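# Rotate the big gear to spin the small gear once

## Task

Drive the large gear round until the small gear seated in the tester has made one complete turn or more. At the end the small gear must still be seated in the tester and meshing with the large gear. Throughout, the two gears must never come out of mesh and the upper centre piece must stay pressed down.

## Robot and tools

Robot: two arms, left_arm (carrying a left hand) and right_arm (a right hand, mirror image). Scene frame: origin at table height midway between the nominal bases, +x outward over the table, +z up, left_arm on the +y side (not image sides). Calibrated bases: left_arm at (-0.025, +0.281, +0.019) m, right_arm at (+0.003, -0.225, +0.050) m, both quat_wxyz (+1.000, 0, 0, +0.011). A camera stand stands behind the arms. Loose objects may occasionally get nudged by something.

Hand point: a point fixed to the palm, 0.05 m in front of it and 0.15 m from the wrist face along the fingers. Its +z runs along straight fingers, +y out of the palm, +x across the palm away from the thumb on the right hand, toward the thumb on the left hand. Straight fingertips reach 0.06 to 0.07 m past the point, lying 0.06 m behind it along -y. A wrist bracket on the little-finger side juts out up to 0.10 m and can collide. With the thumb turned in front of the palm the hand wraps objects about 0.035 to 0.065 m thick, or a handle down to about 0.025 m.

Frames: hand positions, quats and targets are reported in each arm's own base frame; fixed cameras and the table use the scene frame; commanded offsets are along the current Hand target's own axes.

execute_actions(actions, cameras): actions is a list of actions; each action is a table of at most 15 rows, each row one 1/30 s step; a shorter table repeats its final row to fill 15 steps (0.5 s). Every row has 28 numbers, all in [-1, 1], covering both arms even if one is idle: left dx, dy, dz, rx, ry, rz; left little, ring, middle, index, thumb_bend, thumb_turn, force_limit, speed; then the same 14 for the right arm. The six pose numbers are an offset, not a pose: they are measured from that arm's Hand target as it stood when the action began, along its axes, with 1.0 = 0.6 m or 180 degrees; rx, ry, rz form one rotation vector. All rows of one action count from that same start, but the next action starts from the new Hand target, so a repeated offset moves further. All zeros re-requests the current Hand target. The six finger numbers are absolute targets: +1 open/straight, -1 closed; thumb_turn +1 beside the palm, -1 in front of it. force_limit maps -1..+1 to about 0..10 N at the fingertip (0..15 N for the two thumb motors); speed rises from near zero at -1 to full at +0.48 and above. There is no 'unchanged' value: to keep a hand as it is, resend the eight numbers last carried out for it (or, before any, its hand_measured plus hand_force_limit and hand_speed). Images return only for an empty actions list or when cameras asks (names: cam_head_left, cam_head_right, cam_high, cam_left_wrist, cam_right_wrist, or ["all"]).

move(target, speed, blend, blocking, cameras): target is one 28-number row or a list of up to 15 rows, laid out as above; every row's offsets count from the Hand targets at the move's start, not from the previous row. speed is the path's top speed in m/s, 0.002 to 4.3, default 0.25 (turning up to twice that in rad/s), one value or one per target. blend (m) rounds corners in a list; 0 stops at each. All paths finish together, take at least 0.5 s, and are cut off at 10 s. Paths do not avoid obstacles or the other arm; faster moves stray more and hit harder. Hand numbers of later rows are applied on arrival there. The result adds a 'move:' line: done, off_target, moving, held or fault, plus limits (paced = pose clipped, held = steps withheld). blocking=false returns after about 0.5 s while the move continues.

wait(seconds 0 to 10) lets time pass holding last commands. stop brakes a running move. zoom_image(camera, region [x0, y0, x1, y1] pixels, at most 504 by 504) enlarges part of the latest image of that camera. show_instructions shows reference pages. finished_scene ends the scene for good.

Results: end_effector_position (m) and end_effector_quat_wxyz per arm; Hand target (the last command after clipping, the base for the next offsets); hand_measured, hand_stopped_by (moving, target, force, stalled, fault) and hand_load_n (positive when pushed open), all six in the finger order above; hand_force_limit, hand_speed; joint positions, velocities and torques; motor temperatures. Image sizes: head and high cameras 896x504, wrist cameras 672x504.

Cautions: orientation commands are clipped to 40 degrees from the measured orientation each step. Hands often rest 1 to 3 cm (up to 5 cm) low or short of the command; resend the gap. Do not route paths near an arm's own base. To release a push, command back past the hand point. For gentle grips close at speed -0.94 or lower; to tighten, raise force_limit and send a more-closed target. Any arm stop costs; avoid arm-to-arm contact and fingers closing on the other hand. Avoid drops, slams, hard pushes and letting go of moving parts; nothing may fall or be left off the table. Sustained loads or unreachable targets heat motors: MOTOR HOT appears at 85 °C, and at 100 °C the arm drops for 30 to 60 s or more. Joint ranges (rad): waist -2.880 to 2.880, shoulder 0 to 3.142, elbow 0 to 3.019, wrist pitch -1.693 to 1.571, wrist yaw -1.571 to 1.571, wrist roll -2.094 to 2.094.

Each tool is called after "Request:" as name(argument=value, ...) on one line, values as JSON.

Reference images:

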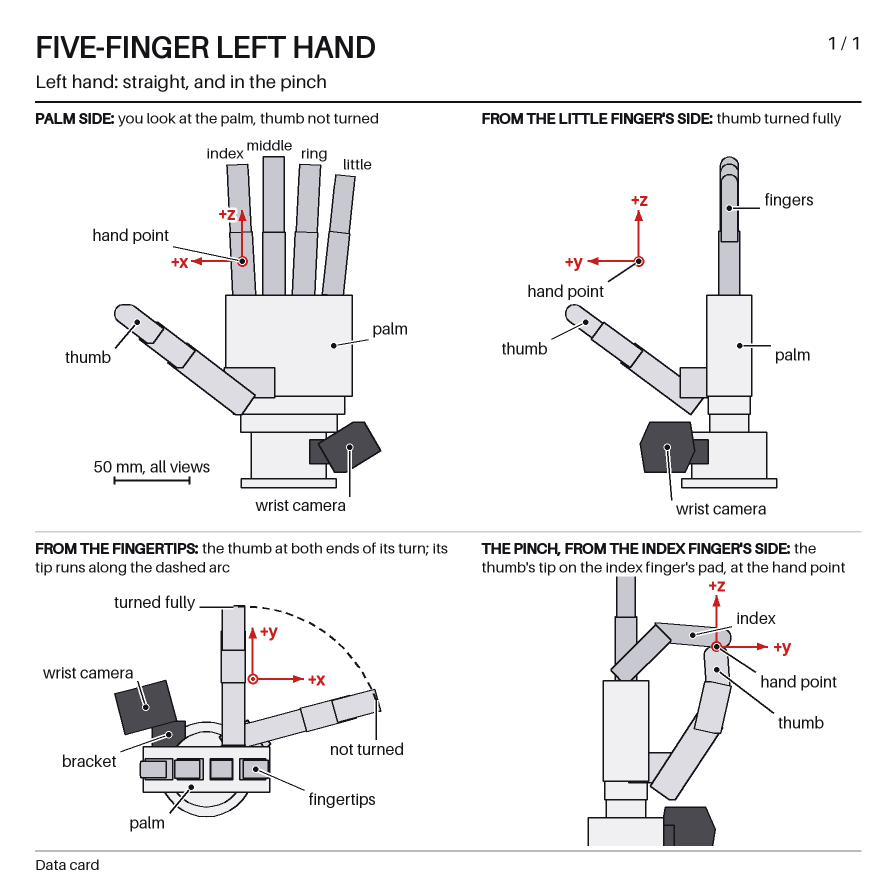

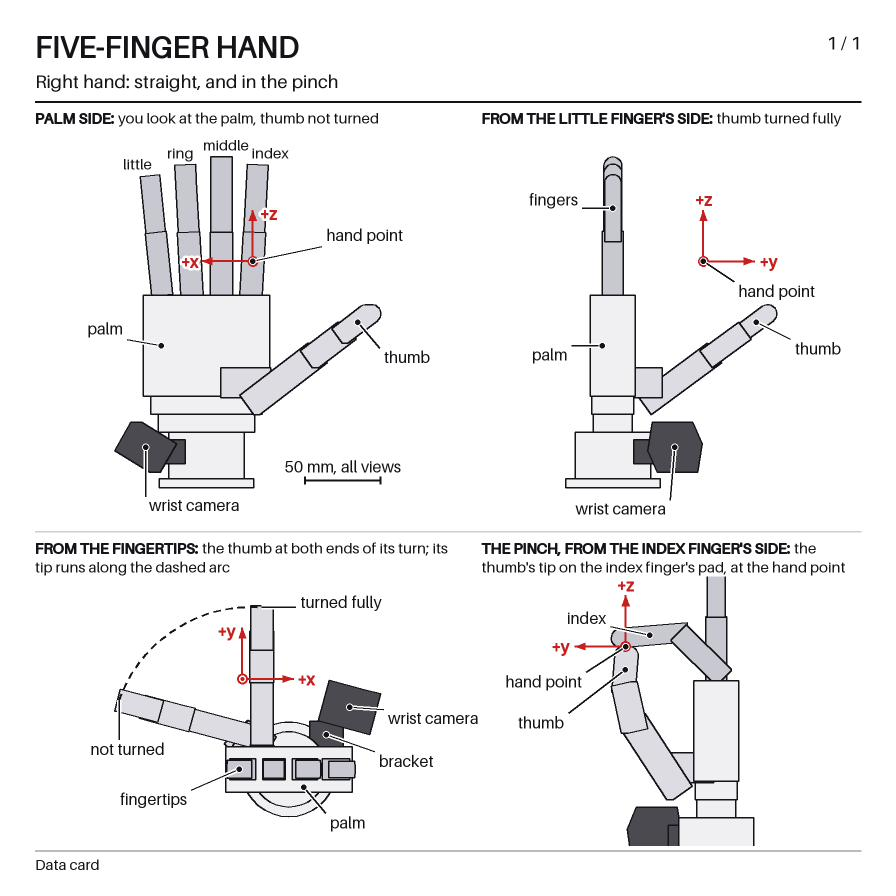

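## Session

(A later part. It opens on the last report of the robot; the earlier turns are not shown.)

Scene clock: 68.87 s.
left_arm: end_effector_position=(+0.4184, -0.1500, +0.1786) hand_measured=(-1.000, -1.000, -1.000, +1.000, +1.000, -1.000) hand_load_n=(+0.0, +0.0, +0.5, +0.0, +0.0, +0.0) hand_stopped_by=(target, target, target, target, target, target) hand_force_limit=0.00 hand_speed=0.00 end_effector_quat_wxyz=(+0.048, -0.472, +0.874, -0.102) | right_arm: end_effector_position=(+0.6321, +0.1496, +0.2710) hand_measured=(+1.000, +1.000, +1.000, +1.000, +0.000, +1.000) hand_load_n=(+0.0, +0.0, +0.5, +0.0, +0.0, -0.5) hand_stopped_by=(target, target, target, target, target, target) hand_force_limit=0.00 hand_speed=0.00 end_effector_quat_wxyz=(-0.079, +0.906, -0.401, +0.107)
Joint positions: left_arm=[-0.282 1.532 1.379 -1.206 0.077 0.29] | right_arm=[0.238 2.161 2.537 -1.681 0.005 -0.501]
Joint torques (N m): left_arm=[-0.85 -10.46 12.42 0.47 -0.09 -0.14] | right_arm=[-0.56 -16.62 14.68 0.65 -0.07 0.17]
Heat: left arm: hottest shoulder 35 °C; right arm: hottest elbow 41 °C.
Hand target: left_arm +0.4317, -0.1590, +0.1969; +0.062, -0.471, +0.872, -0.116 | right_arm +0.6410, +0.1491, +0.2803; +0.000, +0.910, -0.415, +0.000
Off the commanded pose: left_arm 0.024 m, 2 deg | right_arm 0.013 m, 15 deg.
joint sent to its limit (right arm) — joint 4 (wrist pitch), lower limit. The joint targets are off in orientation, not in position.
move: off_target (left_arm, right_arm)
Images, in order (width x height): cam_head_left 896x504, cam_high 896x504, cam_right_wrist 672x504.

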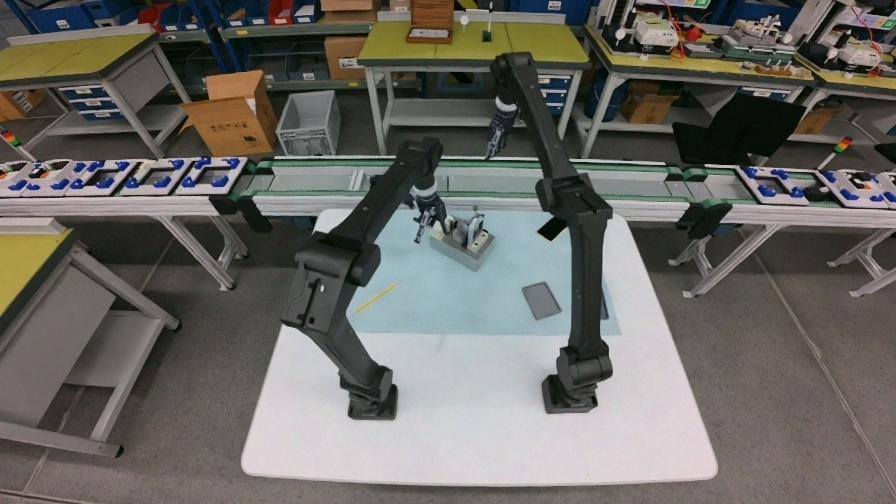

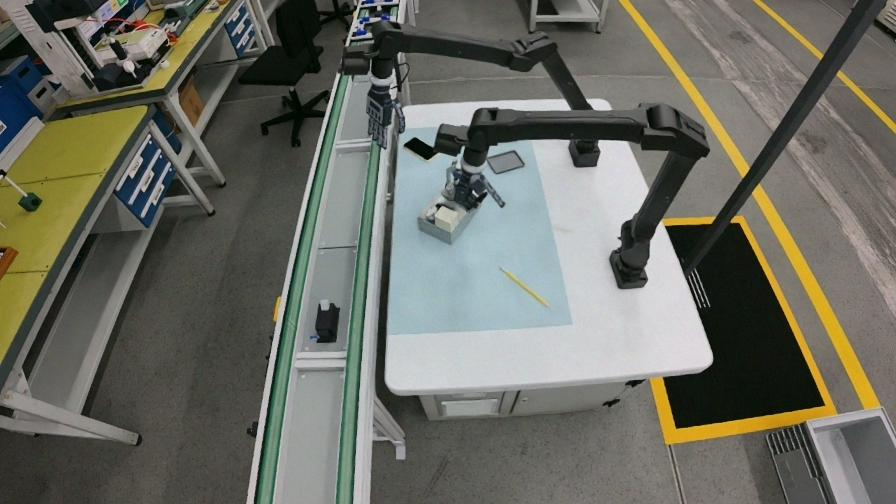

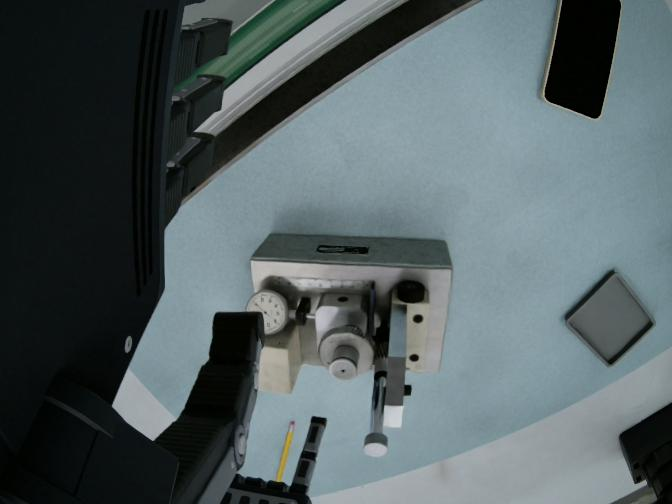

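Request:
move(target=[0.0072,-0.0255,0.038,0,0,0,-1,-1,-1,1,1,-1,0,0,0,0,0,0,0,0,1,1,1,1,0,1,0,0], cameras=["cam_right_wrist","cam_head_left"], speed=0.1)

Request:
zoom_image(camera="cam_right_wrist", region=[230, 220, 470, 500])

Request:
zoom_image(camera="cam_head_left", region=[410, 180, 510, 280])

Scene clock: 72.67 s.
left_arm: end_effector_position=(+0.4274, -0.1632, +0.1632) hand_measured=(-1.000, -1.000, -1.000, +1.000, +1.000, -1.000) hand_load_n=(+0.0, +0.0, +0.5, +0.0, +0.0, +0.0) hand_stopped_by=(target, target, target, target, target, target) hand_force_limit=0.00 hand_speed=0.00 end_effector_quat_wxyz=(+0.042, -0.471, +0.876, -0.097) | right_arm: end_effector_position=(+0.6321, +0.1496, +0.2710) hand_measured=(+1.000, +1.000, +1.000, +1.000, +0.000, +1.000) hand_load_n=(+0.0, +0.0, +0.0, +0.0, +0.0, +0.0) hand_stopped_by=(target, target, target, target, target, target) hand_force_limit=0.00 hand_speed=0.00 end_effector_quat_wxyz=(-0.079, +0.906, -0.401, +0.107)
Joint positions: left_arm=[-0.303 1.581 1.395 -1.186 0.074 0.274] | right_arm=[0.238 2.161 2.537 -1.681 0.005 -0.501]
Joint torques (N m): left_arm=[-0.67 -10.87 12.16 1.33 -0.17 -0.16] | right_arm=[-0.62 -16.5 14.63 0.69 -0.07 0.18]
Heat: left arm: hottest shoulder 35 °C; right arm: hottest elbow 41 °C.
Hand target: left_arm +0.4467, -0.1739, +0.1788; +0.062, -0.471, +0.872, -0.115 | right_arm +0.6410, +0.1491, +0.2803; +0.000, +0.910, -0.415, +0.000
Off the commanded pose: left_arm 0.027 m, 3 deg | right_arm 0.013 m, 15 deg.
joint sent to its limit (right arm) — joint 4 (wrist pitch), lower limit. The joint targets are off in orientation, not in position.
move: off_target (left_arm, right_arm)
Images, in order (width x height): cam_head_left 896x504, cam_right_wrist 672x504.

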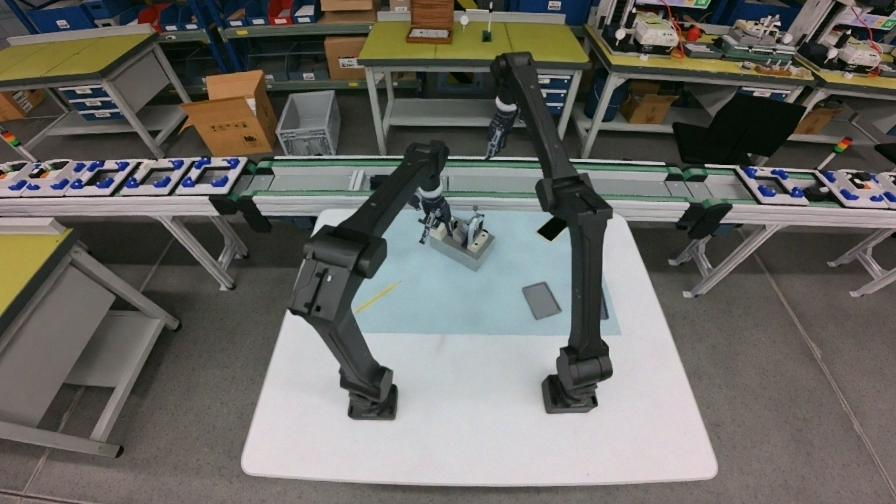

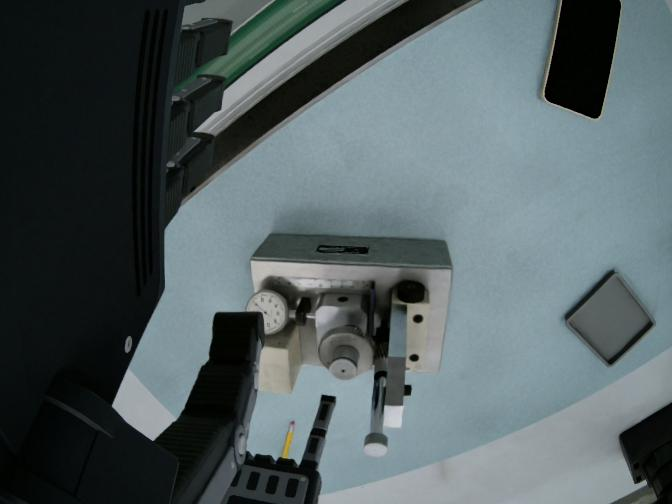

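Scaled by 1.800 from the camera's 672x504 image, which has a finer 960x720 frame.

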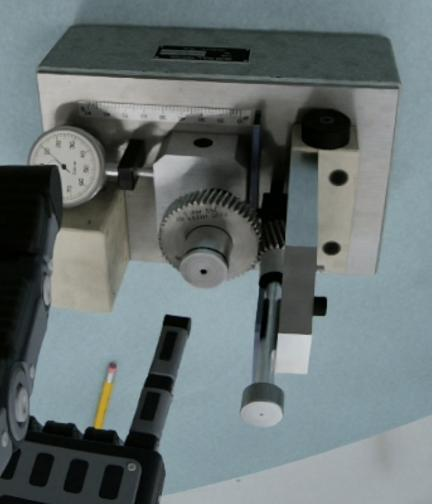

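Scaled by 5.040.

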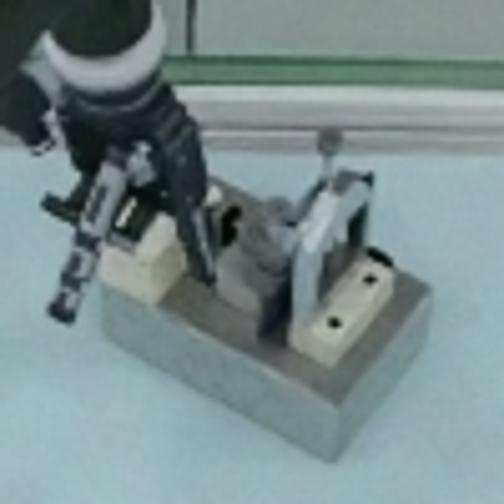

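Request:
move(target=[0,-0.0533,0.0197,0,0,0,-1,-1,-1,1,1,-1,0,0,0,0,0,0,0,0,1,1,1,1,0,1,0,0], cameras=["cam_right_wrist","cam_head_left"], speed=0.08)

Request:
zoom_image(camera="cam_right_wrist", region=[230, 220, 470, 500])

Request:
zoom_image(camera="cam_head_left", region=[410, 180, 510, 280])

Scene clock: 75.00 s.
left_arm: end_effector_position=(+0.4583, -0.1800, +0.1601) hand_measured=(-1.000, -1.000, -1.000, +1.000, +1.000, -1.000) hand_load_n=(+0.0, +0.0, +0.0, -0.5, +0.0, +0.0) hand_stopped_by=(target, target, target, target, target, target) hand_force_limit=0.00 hand_speed=0.00 end_effector_quat_wxyz=(+0.047, -0.471, +0.875, -0.099) | right_arm: end_effector_position=(+0.6321, +0.1496, +0.2710) hand_measured=(+1.000, +1.000, +1.000, +1.000, +0.000, +1.000) hand_load_n=(+0.0, +0.0, +0.0, +0.0, +0.0, +0.0) hand_stopped_by=(target, target, target, target, target, target) hand_force_limit=0.00 hand_speed=0.00 end_effector_quat_wxyz=(-0.079, +0.906, -0.401, +0.107)
Joint positions: left_arm=[-0.317 1.664 1.489 -1.186 0.067 0.259] | right_arm=[0.238 2.161 2.537 -1.681 0.005 -0.501]
Joint torques (N m): left_arm=[-0.91 -11.69 12.49 0.77 -0.07 -0.19] | right_arm=[-0.62 -16.67 14.57 0.64 -0.09 0.18]
Heat: left arm: hottest shoulder 35 °C; right arm: hottest elbow 42 °C.
Hand target: left_arm +0.4751, -0.1926, +0.1759; +0.062, -0.471, +0.872, -0.116 | right_arm +0.6410, +0.1491, +0.2803; +0.000, +0.910, -0.415, +0.000
Off the commanded pose: left_arm 0.026 m, 3 deg | right_arm 0.013 m, 15 deg.
joint sent to its limit (right arm) — joint 4 (wrist pitch), lower limit. The joint targets are off in orientation, not in position.
move: off_target (left_arm, right_arm)
Images, in order (width x height): cam_head_left 896x504, cam_right_wrist 672x504.

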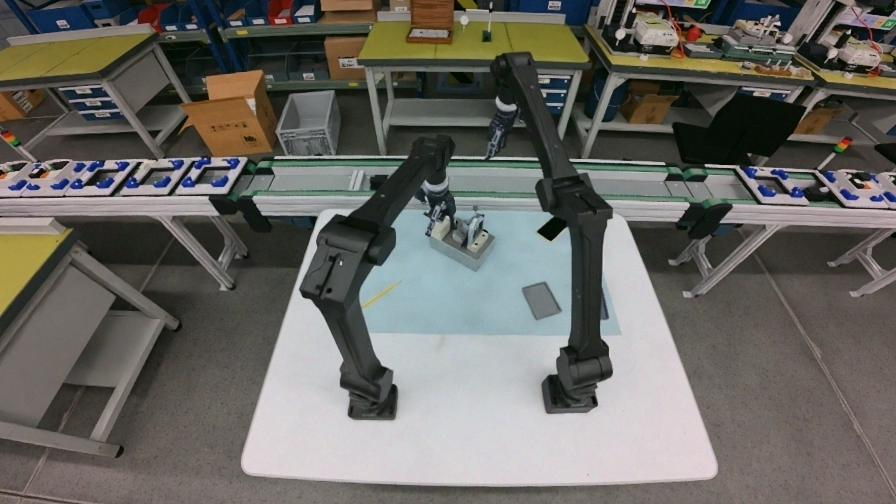

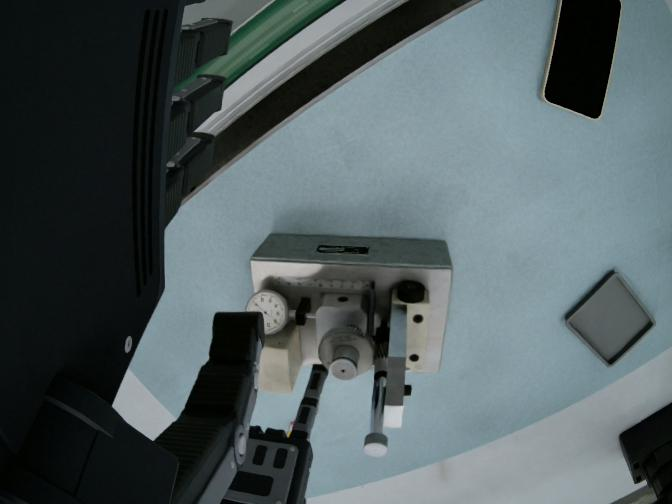

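Scaled by 1.800 from the camera's 672x504 image, which has a finer 960x720 frame.

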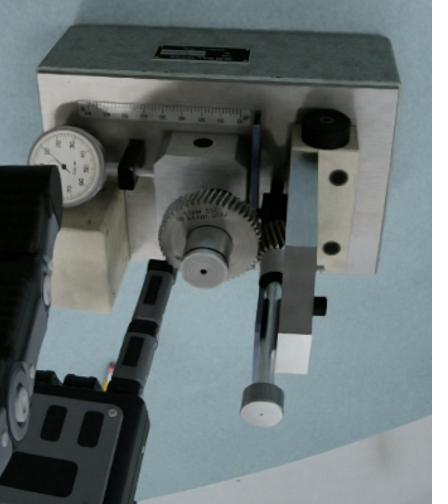

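Scaled by 5.040.

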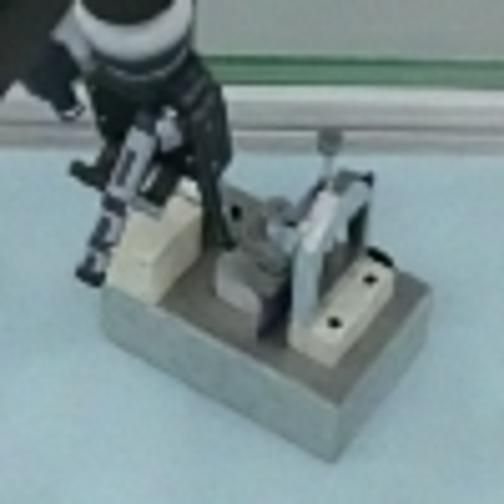

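Request:
move(target=[0.0783,0,0,0,0,0,-1,-1,-1,1,1,-1,0,0,0,0,0,0,0,0,1,1,1,1,0,1,0,0], cameras=["cam_right_wrist","cam_head_left"], speed=0.06)

Request:
zoom_image(camera="cam_right_wrist", region=[230, 220, 470, 500])

Request:
zoom_image(camera="cam_head_left", region=[410, 180, 510, 280])

Scene clock: 77.50 s.
left_arm: end_effector_position=(+0.4548, -0.1888, +0.1612) hand_measured=(-1.000, -1.000, -1.000, +1.000, +1.000, -1.000) hand_load_n=(+0.0, +0.0, +0.0, -6.0, +0.0, +0.0) hand_stopped_by=(target, target, target, target, target, target) hand_force_limit=0.00 hand_speed=0.00 end_effector_quat_wxyz=(+0.067, -0.489, +0.866, -0.082) | right_arm: end_effector_position=(+0.6321, +0.1496, +0.2710) hand_measured=(+1.000, +1.000, +1.000, +1.000, +0.000, +1.000) hand_load_n=(+0.0, +0.0, +0.0, -0.5, +0.0, +0.0) hand_stopped_by=(target, target, target, target, target, target) hand_force_limit=0.00 hand_speed=0.00 end_effector_quat_wxyz=(-0.079, +0.906, -0.401, +0.107)
Joint positions: left_arm=[-0.353 1.659 1.489 -1.189 0.004 0.189] | right_arm=[0.238 2.161 2.537 -1.681 0.005 -0.501]
Joint torques (N m): left_arm=[-4.89 -13.39 9.8 1.32 1.51 -0.27] | right_arm=[-0.79 -16.38 14.6 0.66 -0.08 0.18]
Heat: left arm: hottest elbow 36 °C; right arm: hottest elbow 42 °C.
Hand target: left_arm +0.4494, -0.2318, +0.1759; +0.062, -0.471, +0.872, -0.116 | right_arm +0.6410, +0.1491, +0.2803; +0.000, +0.910, -0.415, +0.000
Off the commanded pose: left_arm 0.046 m, 5 deg | right_arm 0.013 m, 15 deg.
joint sent to its limit (right arm) — joint 4 (wrist pitch), lower limit. The joint targets are off in orientation, not in position.
move: off_target (left_arm, right_arm)
Images, in order (width x height): cam_head_left 896x504, cam_right_wrist 672x504.

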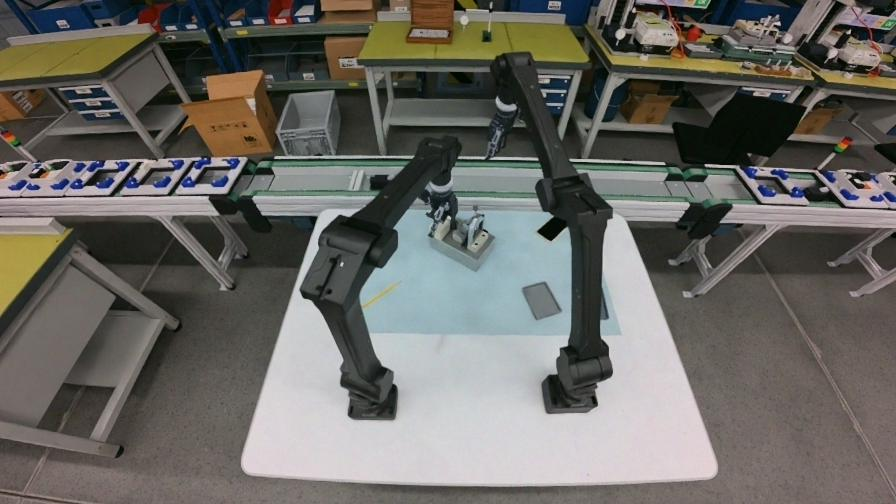

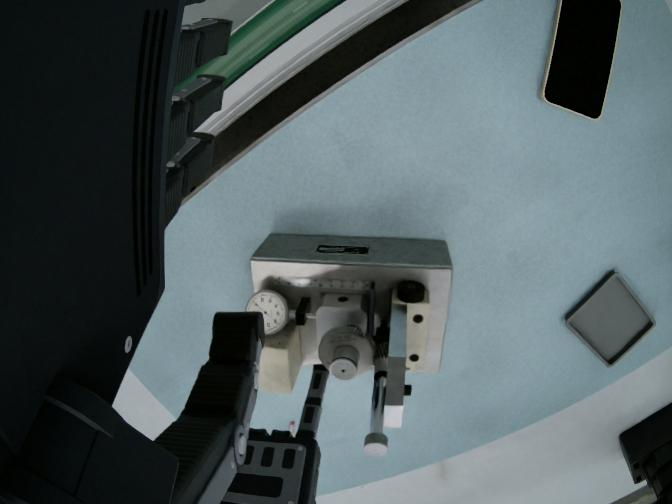

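Scaled by 1.800 from the camera's 672x504 image, which has a finer 960x720 frame.

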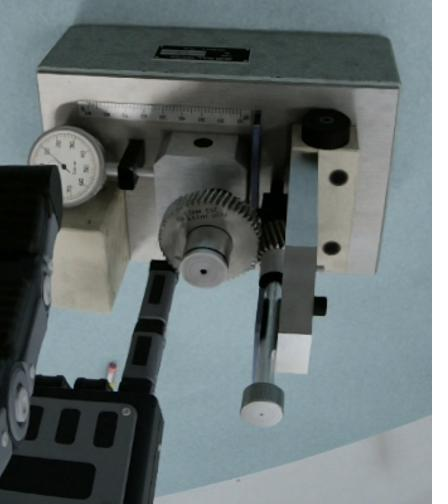

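Scaled by 5.040.

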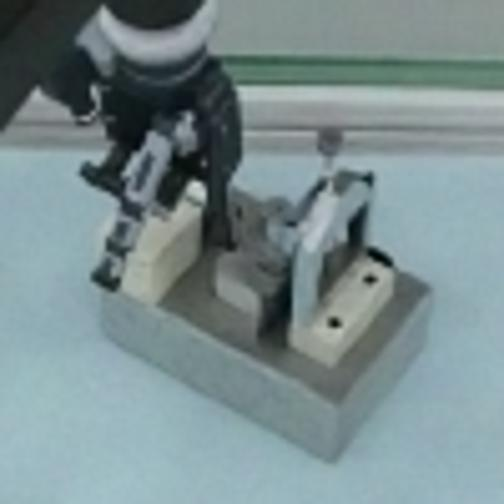

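Request:
move(target=[[-0.0433,0.0778,-0.0315,0,0,0,-1,-1,-1,1,1,-1,0,0,0,0,0,0,0,0,1,1,1,1,0,1,0,0],[-0.0617,0.0087,-0.0127,0,0,0,-1,-1,-1,1,1,-1,0,0,0,0,0,0,0,0,1,1,1,1,0,1,0,0]], cameras=["cam_right_wrist"], speed=0.08)

Request:
zoom_image(camera="cam_right_wrist", region=[290, 290, 410, 430])

Scene clock: 83.10 s.
left_arm: end_effector_position=(+0.4440, -0.1953, +0.1690) hand_measured=(-1.000, -1.000, -1.000, +1.000, +1.000, -1.000) hand_load_n=(+0.0, +0.0, +0.0, +0.0, +0.0, +0.0) hand_stopped_by=(target, target, target, target, target, target) hand_force_limit=0.00 hand_speed=0.00 end_effector_quat_wxyz=(+0.049, -0.473, +0.874, -0.100) | right_arm: end_effector_position=(+0.6321, +0.1496, +0.2710) hand_measured=(+1.000, +1.000, +1.000, +1.000, +0.000, +1.000) hand_load_n=(+0.0, +0.0, +0.0, +0.0, +0.0, +0.0) hand_stopped_by=(target, target, target, target, target, target) hand_force_limit=0.00 hand_speed=0.00 end_effector_quat_wxyz=(-0.079, +0.906, -0.401, +0.107)
Joint positions: left_arm=[-0.355 1.635 1.476 -1.197 0.058 0.217] | right_arm=[0.238 2.161 2.537 -1.681 0.005 -0.501]
Joint torques (N m): left_arm=[1.08 -10.93 12.41 0.99 0.11 0.08] | right_arm=[-0.97 -16.62 14.71 0.59 -0.07 0.19]
Heat: left arm: hottest elbow 36 °C; right arm: hottest elbow 43 °C.
Hand target: left_arm +0.4637, -0.1971, +0.1819; +0.062, -0.471, +0.872, -0.116 | right_arm +0.6410, +0.1491, +0.2803; +0.000, +0.910, -0.415, +0.000
Off the commanded pose: left_arm 0.024 m, 2 deg | right_arm 0.013 m, 15 deg.
joint sent to its limit (right arm) — joint 4 (wrist pitch), lower limit. The joint targets are off in orientation, not in position.
move: off_target (left_arm, right_arm)
Images, in order (width x height): cam_right_wrist 672x504.

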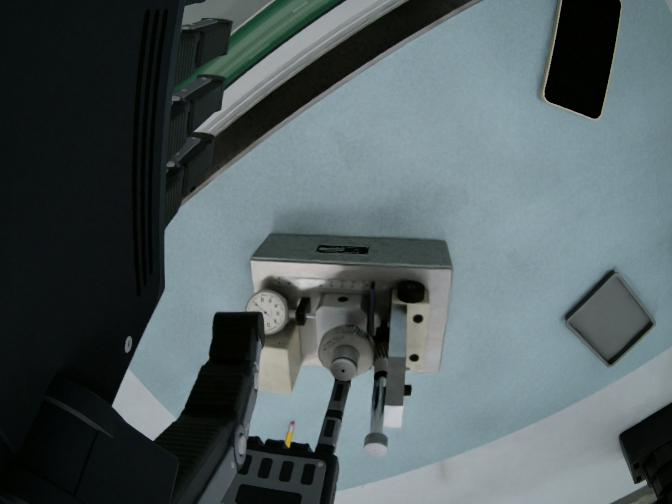

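Scaled by 3.600 from the camera's 672x504 image, which has a finer 960x720 frame.

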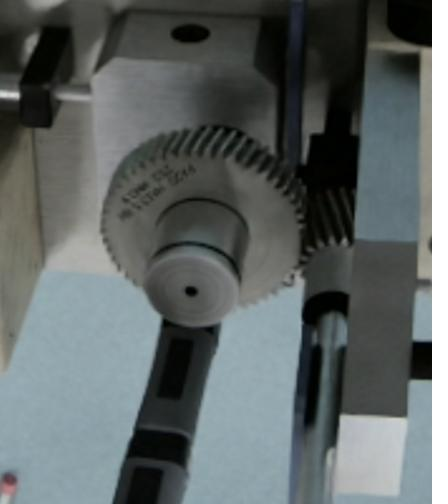

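Request:
move(target=[0.0750,0,0,0,0,0,-1,-1,-1,1,1,-1,0,0,0,0,0,0,0,0,1,1,1,1,0,1,0,0], cameras=["cam_right_wrist"], speed=0.06)

Request:
zoom_image(camera="cam_right_wrist", region=[290, 290, 410, 430])

Scene clock: 85.97 s.
left_arm: end_effector_position=(+0.4338, -0.2206, +0.1694) hand_measured=(-1.000, -1.000, -1.000, +1.000, +1.000, -1.000) hand_load_n=(+0.5, +0.5, +0.0, -0.5, +0.0, +0.0) hand_stopped_by=(target, target, target, target, target, target) hand_force_limit=0.00 hand_speed=0.00 end_effector_quat_wxyz=(+0.053, -0.472, +0.874, -0.098) | right_arm: end_effector_position=(+0.6321, +0.1496, +0.2710) hand_measured=(+1.000, +1.000, +1.000, +1.000, +0.000, +1.000) hand_load_n=(+0.0, +0.0, +0.0, +0.5, +0.0, +0.0) hand_stopped_by=(target, target, target, target, target, target) hand_force_limit=0.00 hand_speed=0.00 end_effector_quat_wxyz=(-0.079, +0.906, -0.401, +0.107)
Joint positions: left_arm=[-0.412 1.634 1.476 -1.194 0.037 0.164] | right_arm=[0.238 2.161 2.537 -1.681 0.005 -0.501]
Joint torques (N m): left_arm=[-1.38 -12.98 10.21 1.2 0.11 -0.24] | right_arm=[-0.73 -16.62 14.64 0.66 -0.07 0.17]
Heat: left arm: hottest shoulder 35 °C; right arm: hottest elbow 43 °C.
Hand target: left_arm +0.4392, -0.2347, +0.1820; +0.062, -0.471, +0.872, -0.116 | right_arm +0.6410, +0.1491, +0.2803; +0.000, +0.910, -0.415, +0.000
Off the commanded pose: left_arm 0.020 m, 2 deg | right_arm 0.013 m, 15 deg.
joint sent to its limit (right arm) — joint 4 (wrist pitch), lower limit. The joint targets are off in orientation, not in position.
move: off_target (left_arm, right_arm)
Images, in order (width x height): cam_right_wrist 672x504.

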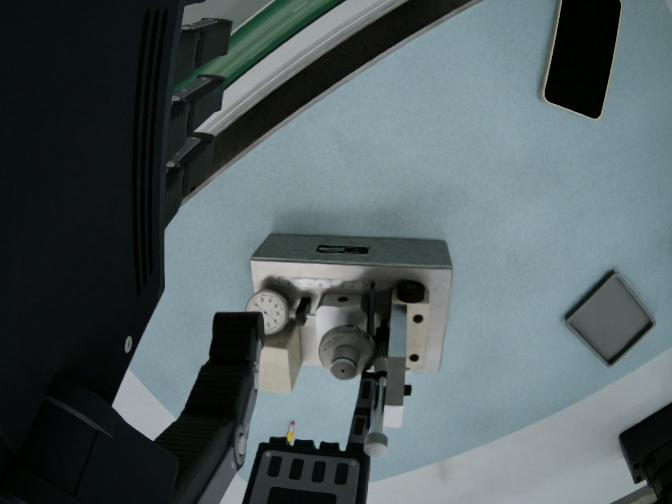

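Scaled by 3.600 from the camera's 672x504 image, which has a finer 960x720 frame.

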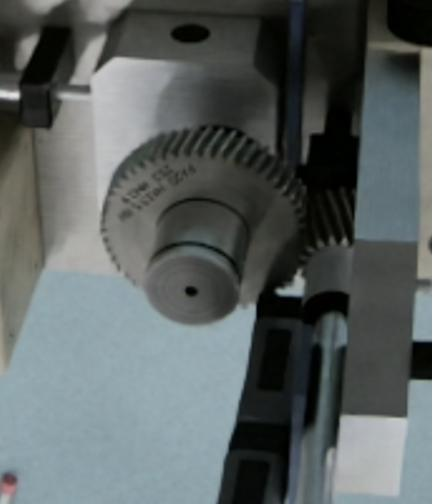

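Request:
move(target=[[0,0.0587,-0.0158,0,0,0,-1,-1,-1,1,1,-1,0,0,0,0,0,0,0,0,1,1,1,1,0,1,0,0],[-0.1057,0.0608,-0.0078,0,0,0,-1,-1,-1,1,1,-1,0,0,0,0,0,0,0,0,1,1,1,1,0,1,0,0],[-0.1090,-0.0115,0.0117,0,0,0,-1,-1,-1,1,1,-1,0,0,0,0,0,0,0,0,1,1,1,1,0,1,0,0]], cameras=["cam_right_wrist"], speed=[0.1,0.12,0.06], blend=[0.01,0,0])

Request:
zoom_image(camera="cam_right_wrist", region=[290, 290, 410, 430])

Scene clock: 90.30 s.
left_arm: end_effector_position=(+0.4680, -0.1748, +0.1625) hand_measured=(-1.000, -1.000, -1.000, +1.000, +1.000, -1.000) hand_load_n=(+0.0, +0.0, +0.0, +0.0, +0.0, +0.0) hand_stopped_by=(target, target, target, target, target, target) hand_force_limit=0.00 hand_speed=0.00 end_effector_quat_wxyz=(+0.051, -0.476, +0.872, -0.104) | right_arm: end_effector_position=(+0.6321, +0.1496, +0.2710) hand_measured=(+1.000, +1.000, +1.000, +1.000, +0.000, +1.000) hand_load_n=(+0.0, +0.0, +0.0, +0.0, +0.0, +0.0) hand_stopped_by=(target, target, target, target, target, target) hand_force_limit=0.00 hand_speed=0.00 end_effector_quat_wxyz=(-0.079, +0.906, -0.401, +0.107)
Joint positions: left_arm=[-0.301 1.673 1.507 -1.184 0.071 0.263] | right_arm=[0.238 2.161 2.537 -1.681 0.005 -0.501]
Joint torques (N m): left_arm=[-0.73 -11.99 12.51 0.47 -0.05 -0.06] | right_arm=[-0.79 -16.38 14.69 0.7 -0.07 0.18]
Heat: left arm: hottest shoulder 35 °C; right arm: hottest elbow 44 °C.
Hand target: left_arm +0.4820, -0.1847, +0.1769; +0.062, -0.471, +0.872, -0.116 | right_arm +0.6410, +0.1491, +0.2803; +0.000, +0.910, -0.415, +0.000
Off the commanded pose: left_arm 0.022 m, 2 deg | right_arm 0.013 m, 15 deg.
joint sent to its limit (right arm) — joint 4 (wrist pitch), lower limit. The joint targets are off in orientation, not in position.
move: off_target (left_arm, right_arm)
Images, in order (width x height): cam_right_wrist 672x504.

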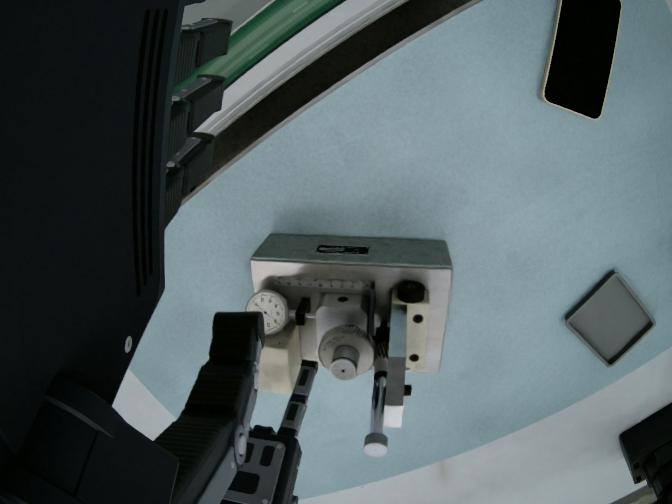

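Scaled by 3.600 from the camera's 672x504 image, which has a finer 960x720 frame.

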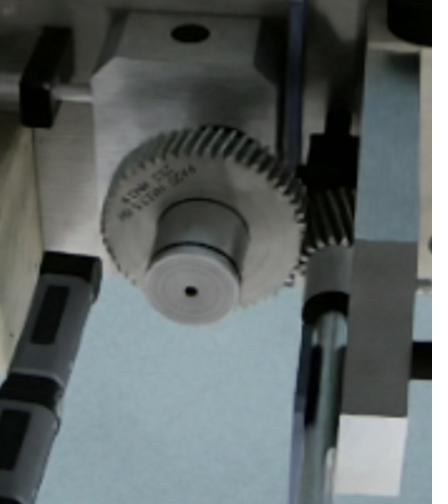

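Request:
move(target=[[0,0.0723,-0.0195,0,0,0,-1,-1,-1,1,1,-1,0,0,0,0,0,0,0,0,1,1,1,1,0,1,0,0],[0.04,0.0723,-0.0195,0,0,0,-1,-1,-1,1,1,-1,0,0,0,0,0,0,0,0,1,1,1,1,0,1,0,0],[0.04,-0.0017,0,0,0,0,-1,-1,-1,1,1,-1,0,0,0,0,0,0,0,0,1,1,1,1,0,1,0,0]], cameras=["cam_right_wrist"], speed=[0.12,0.12,0.06], blend=[0.01,0,0])

Request:
zoom_image(camera="cam_right_wrist", region=[290, 290, 410, 430])

Scene clock: 94.23 s.
left_arm: end_effector_position=(+0.4454, -0.1884, +0.1614) hand_measured=(-1.000, -1.000, -1.000, +1.000, +1.000, -1.000) hand_load_n=(+0.0, +0.0, +0.0, -4.5, +0.0, +0.0) hand_stopped_by=(target, target, target, target, target, target) hand_force_limit=0.00 hand_speed=0.00 end_effector_quat_wxyz=(+0.042, -0.470, +0.877, -0.093) | right_arm: end_effector_position=(+0.6321, +0.1496, +0.2710) hand_measured=(+1.000, +1.000, +1.000, +1.000, +0.000, +1.000) hand_load_n=(+0.0, +0.0, +0.0, +0.0, +0.0, +0.0) hand_stopped_by=(target, target, target, target, target, target) hand_force_limit=0.00 hand_speed=0.00 end_effector_quat_wxyz=(-0.079, +0.906, -0.401, +0.107)
Joint positions: left_arm=[-0.342 1.651 1.476 -1.202 0.062 0.239] | right_arm=[0.238 2.161 2.537 -1.681 0.005 -0.501]
Joint torques (N m): left_arm=[-0.67 -10.75 13.56 1.32 -0.07 -0.26] | right_arm=[-0.97 -16.5 14.57 0.75 -0.06 0.17]
Motor temperatures (°C): left_arm=[29 35 36 29 29 30] | right_arm=[33 34 45 31 27 31]
Heat: left arm: hottest elbow 36 °C; right arm: hottest elbow 45 °C.
Hand target: left_arm +0.4696, -0.2053, +0.1771; +0.062, -0.471, +0.872, -0.116 | right_arm +0.6410, +0.1491, +0.2803; +0.000, +0.910, -0.415, +0.000
Off the commanded pose: left_arm 0.034 m, 4 deg | right_arm 0.013 m, 15 deg.
joint sent to its limit (right arm) — joint 4 (wrist pitch), lower limit. The joint targets are off in orientation, not in position.
move: off_target (left_arm, right_arm)
Images, in order (width x height): cam_right_wrist 672x504.

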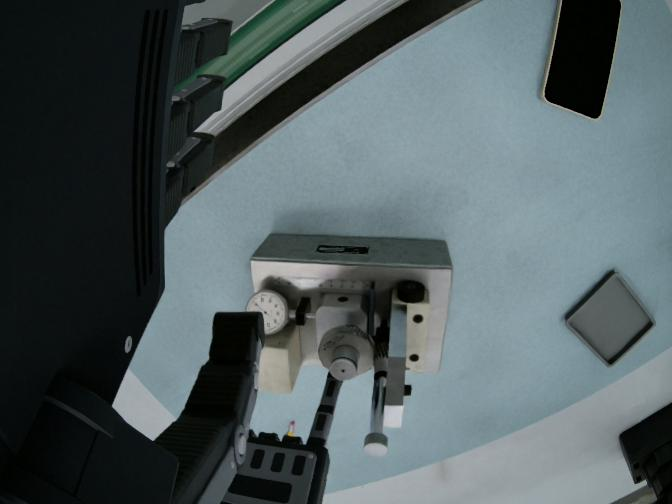

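Scaled by 3.600 from the camera's 672x504 image, which has a finer 960x720 frame.

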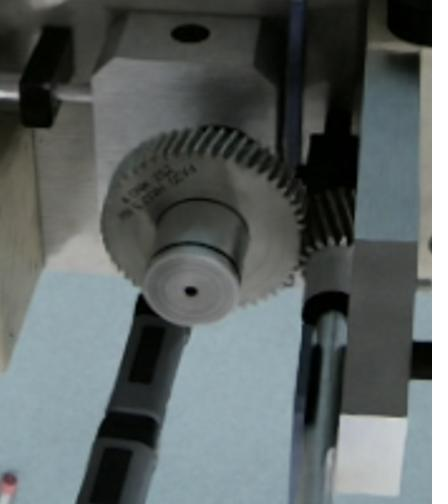

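Request:
move(target=[0.0717,0.0013,0.0048,0,0,0,-1,-1,-1,1,1,-1,0,0,0,0,0,0,0,0,1,1,1,1,0,1,0,0], cameras=["cam_right_wrist"], speed=0.06)

Request:
zoom_image(camera="cam_right_wrist", region=[290, 290, 410, 430])

Scene clock: 96.93 s.
left_arm: end_effector_position=(+0.4308, -0.2187, +0.1611) hand_measured=(-1.000, -1.000, -1.000, +1.000, +1.000, -1.000) hand_load_n=(+0.0, +0.0, +0.0, -5.0, +0.0, +0.0) hand_stopped_by=(target, target, target, target, target, target) hand_force_limit=0.00 hand_speed=0.00 end_effector_quat_wxyz=(+0.048, -0.469, +0.878, -0.082) | right_arm: end_effector_position=(+0.6321, +0.1496, +0.2710) hand_measured=(+1.000, +1.000, +1.000, +1.000, +0.000, +1.000) hand_load_n=(+0.0, +0.0, +0.0, +0.0, +0.0, +0.0) hand_stopped_by=(target, target, target, target, target, target) hand_force_limit=0.00 hand_speed=0.00 end_effector_quat_wxyz=(-0.079, +0.906, -0.401, +0.107)
Joint positions: left_arm=[-0.417 1.651 1.476 -1.208 0.025 0.171] | right_arm=[0.238 2.161 2.537 -1.681 0.005 -0.501]
Joint torques (N m): left_arm=[-1.79 -12.34 10.99 2.09 0.52 -0.4] | right_arm=[-0.85 -16.56 14.6 0.68 -0.08 0.16]
Heat: left arm: hottest elbow 36 °C; right arm: hottest elbow 45 °C.
Hand target: left_arm +0.4460, -0.2412, +0.1743; +0.062, -0.471, +0.872, -0.116 | right_arm +0.6410, +0.1491, +0.2803; +0.000, +0.910, -0.415, +0.000
Off the commanded pose: left_arm 0.030 m, 4 deg | right_arm 0.013 m, 15 deg.
joint sent to its limit (right arm) — joint 4 (wrist pitch), lower limit. The joint targets are off in orientation, not in position.
move: off_target (left_arm, right_arm)
Images, in order (width x height): cam_right_wrist 672x504.

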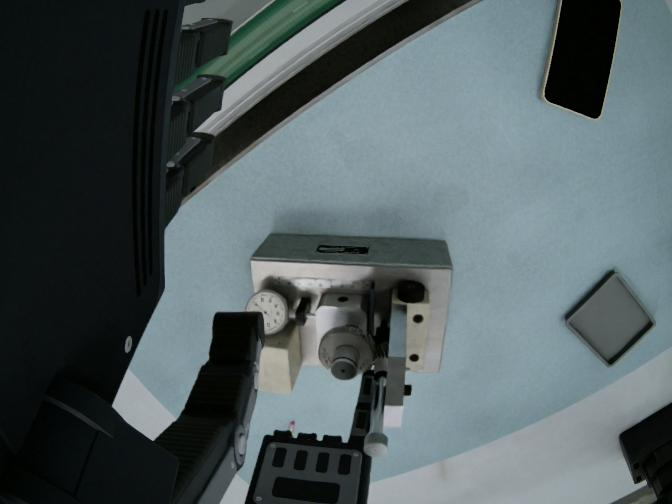

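Scaled by 3.600 from the camera's 672x504 image, which has a finer 960x720 frame.

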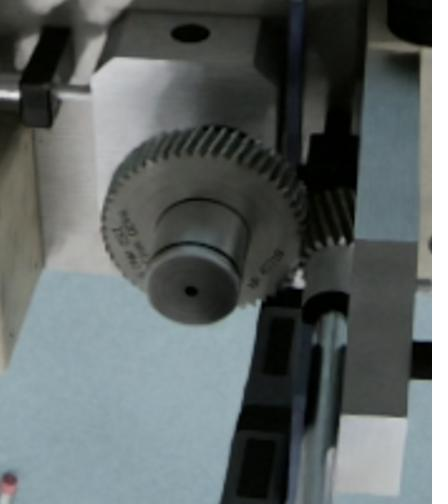

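Request:
move(target=[[0,0.0804,-0.0218,0,0,0,-1,-1,-1,1,1,-1,0,0,0,0,0,0,0,0,1,1,1,1,0,1,0,0],[-0.0983,0.0804,-0.0218,0,0,0,-1,-1,-1,1,1,-1,0,0,0,0,0,0,0,0,1,1,1,1,0,1,0,0],[-0.0783,0.0804,-0.0218,0,0,0,-1,-1,-1,1,1,-1,0,0,0,0,0,0,0,0,1,1,1,1,0,1,0,0],[-0.0783,0.0064,-0.0017,0,0,0,-1,-1,-1,1,1,-1,0,0,0,0,0,0,0,0,1,1,1,1,0,1,0,0],[0,0.0048,-0.0013,0,0,0,-1,-1,-1,1,1,-1,0,0,0,0,0,0,0,0,1,1,1,1,0,1,0,0]], cameras=["cam_right_wrist"], speed=[0.1,0.12,0.1,0.07,0.06], blend=[0.01,0,0.005,0,0])

Request:
zoom_image(camera="cam_right_wrist", region=[290, 290, 410, 430])

Scene clock: 102.17 s.
left_arm: end_effector_position=(+0.4302, -0.2186, +0.1582) hand_measured=(-1.000, -1.000, -1.000, +1.000, +1.000, -1.000) hand_load_n=(+0.0, +0.0, +0.0, -3.0, +0.0, +0.0) hand_stopped_by=(target, target, target, target, target, target) hand_force_limit=0.00 hand_speed=0.00 end_effector_quat_wxyz=(+0.049, -0.470, +0.877, -0.084) | right_arm: end_effector_position=(+0.6321, +0.1496, +0.2710) hand_measured=(+1.000, +1.000, +1.000, +1.000, +0.000, +1.000) hand_load_n=(+0.0, +0.0, +0.0, +0.0, +0.0, +0.0) hand_stopped_by=(target, target, target, target, target, target) hand_force_limit=0.00 hand_speed=0.00 end_effector_quat_wxyz=(-0.079, +0.906, -0.401, +0.107)
Joint positions: left_arm=[-0.416 1.646 1.463 -1.194 0.027 0.168] | right_arm=[0.238 2.161 2.537 -1.681 0.005 -0.501]
Joint torques (N m): left_arm=[-1.85 -12.69 11.22 1.7 0.46 -0.27] | right_arm=[-0.91 -16.62 14.57 0.69 -0.08 0.17]
Heat: left arm: hottest elbow 36 °C; right arm: hottest elbow 45 °C.
Hand target: left_arm +0.4436, -0.2397, +0.1743; +0.062, -0.471, +0.872, -0.116 | right_arm +0.6410, +0.1491, +0.2803; +0.000, +0.910, -0.415, +0.000
Off the commanded pose: left_arm 0.030 m, 4 deg | right_arm 0.013 m, 15 deg.
joint sent to its limit (right arm) — joint 4 (wrist pitch), lower limit. The joint targets are off in orientation, not in position.
move: off_target (left_arm, right_arm)
Images, in order (width x height): cam_right_wrist 672x504.

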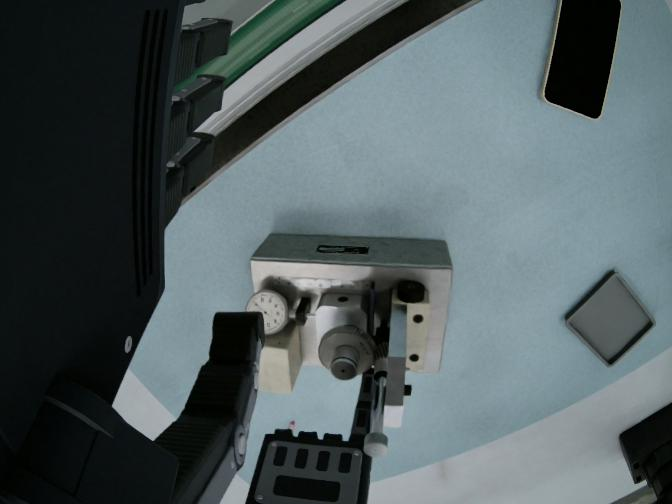

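Scaled by 3.600 from the camera's 672x504 image, which has a finer 960x720 frame.

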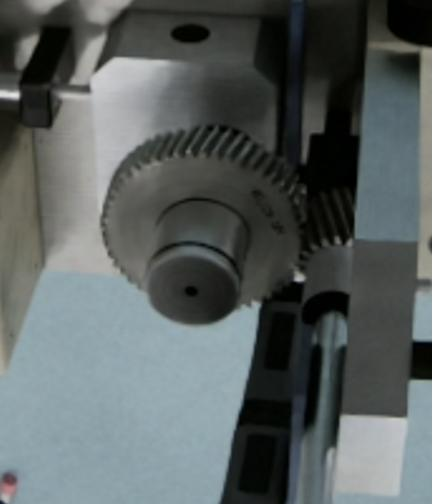

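Request:
move(target=[[0,0.0804,-0.0218,0,0,0,-1,-1,-1,1,1,-1,0,0,0,0,0,0,0,0,1,1,1,1,0,1,0,0],[-0.0983,0.0804,-0.0218,0,0,0,-1,-1,-1,1,1,-1,0,0,0,0,0,0,0,0,1,1,1,1,0,1,0,0],[-0.0783,0.0804,-0.0218,0,0,0,-1,-1,-1,1,1,-1,0,0,0,0,0,0,0,0,1,1,1,1,0,1,0,0],[-0.0783,0.0064,-0.0017,0,0,0,-1,-1,-1,1,1,-1,0,0,0,0,0,0,0,0,1,1,1,1,0,1,0,0],[0,0.0,0,0,0,0,-1,-1,-1,1,1,-1,0,0,0,0,0,0,0,0,1,1,1,1,0,1,0,0]], cameras=["cam_right_wrist"], speed=[0.1,0.12,0.1,0.07,0.06], blend=[0.01,0,0.005,0,0])

Request:
zoom_image(camera="cam_right_wrist", region=[290, 290, 410, 430])

Scene clock: 107.07 s.
left_arm: end_effector_position=(+0.4296, -0.2184, +0.1582) hand_measured=(-1.000, -1.000, -1.000, +1.000, +1.000, -1.000) hand_load_n=(+0.5, +0.0, +0.0, -2.5, +0.0, +0.0) hand_stopped_by=(target, target, target, target, target, target) hand_force_limit=0.00 hand_speed=0.00 end_effector_quat_wxyz=(+0.050, -0.471, +0.876, -0.086) | right_arm: end_effector_position=(+0.6321, +0.1496, +0.2710) hand_measured=(+1.000, +1.000, +1.000, +1.000, +0.000, +1.000) hand_load_n=(+0.0, +0.0, +0.0, +0.0, +0.0, +0.0) hand_stopped_by=(target, target, target, target, target, target) hand_force_limit=0.00 hand_speed=0.00 end_effector_quat_wxyz=(-0.079, +0.906, -0.401, +0.107)
Joint positions: left_arm=[-0.416 1.641 1.457 -1.188 0.027 0.165] | right_arm=[0.238 2.161 2.537 -1.681 0.005 -0.501]
Joint torques (N m): left_arm=[-1.55 -11.93 11.71 1.61 0.46 -0.28] | right_arm=[-0.73 -16.56 14.58 0.62 -0.08 0.17]
Heat: left arm: hottest elbow 37 °C; right arm: hottest elbow 46 °C.
Hand target: left_arm +0.4436, -0.2397, +0.1742; +0.062, -0.471, +0.872, -0.116 | right_arm +0.6410, +0.1491, +0.2803; +0.000, +0.910, -0.415, +0.000
Off the commanded pose: left_arm 0.030 m, 4 deg | right_arm 0.013 m, 15 deg.
joint sent to its limit (right arm) — joint 4 (wrist pitch), lower limit. The joint targets are off in orientation, not in position.
move: off_target (left_arm, right_arm)
Images, in order (width x height): cam_right_wrist 672x504.

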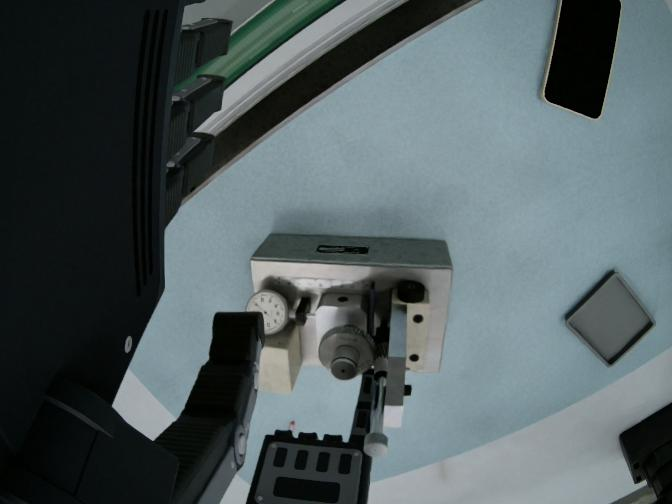

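Scaled by 3.600 from the camera's 672x504 image, which has a finer 960x720 frame.

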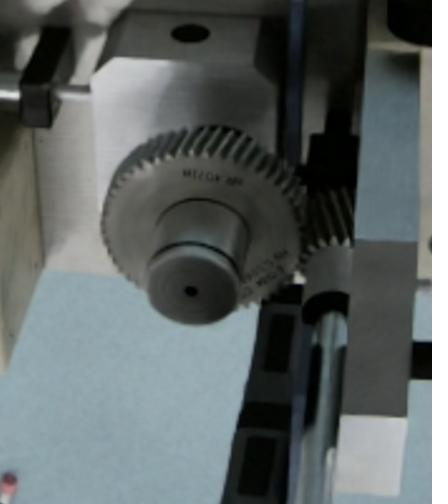

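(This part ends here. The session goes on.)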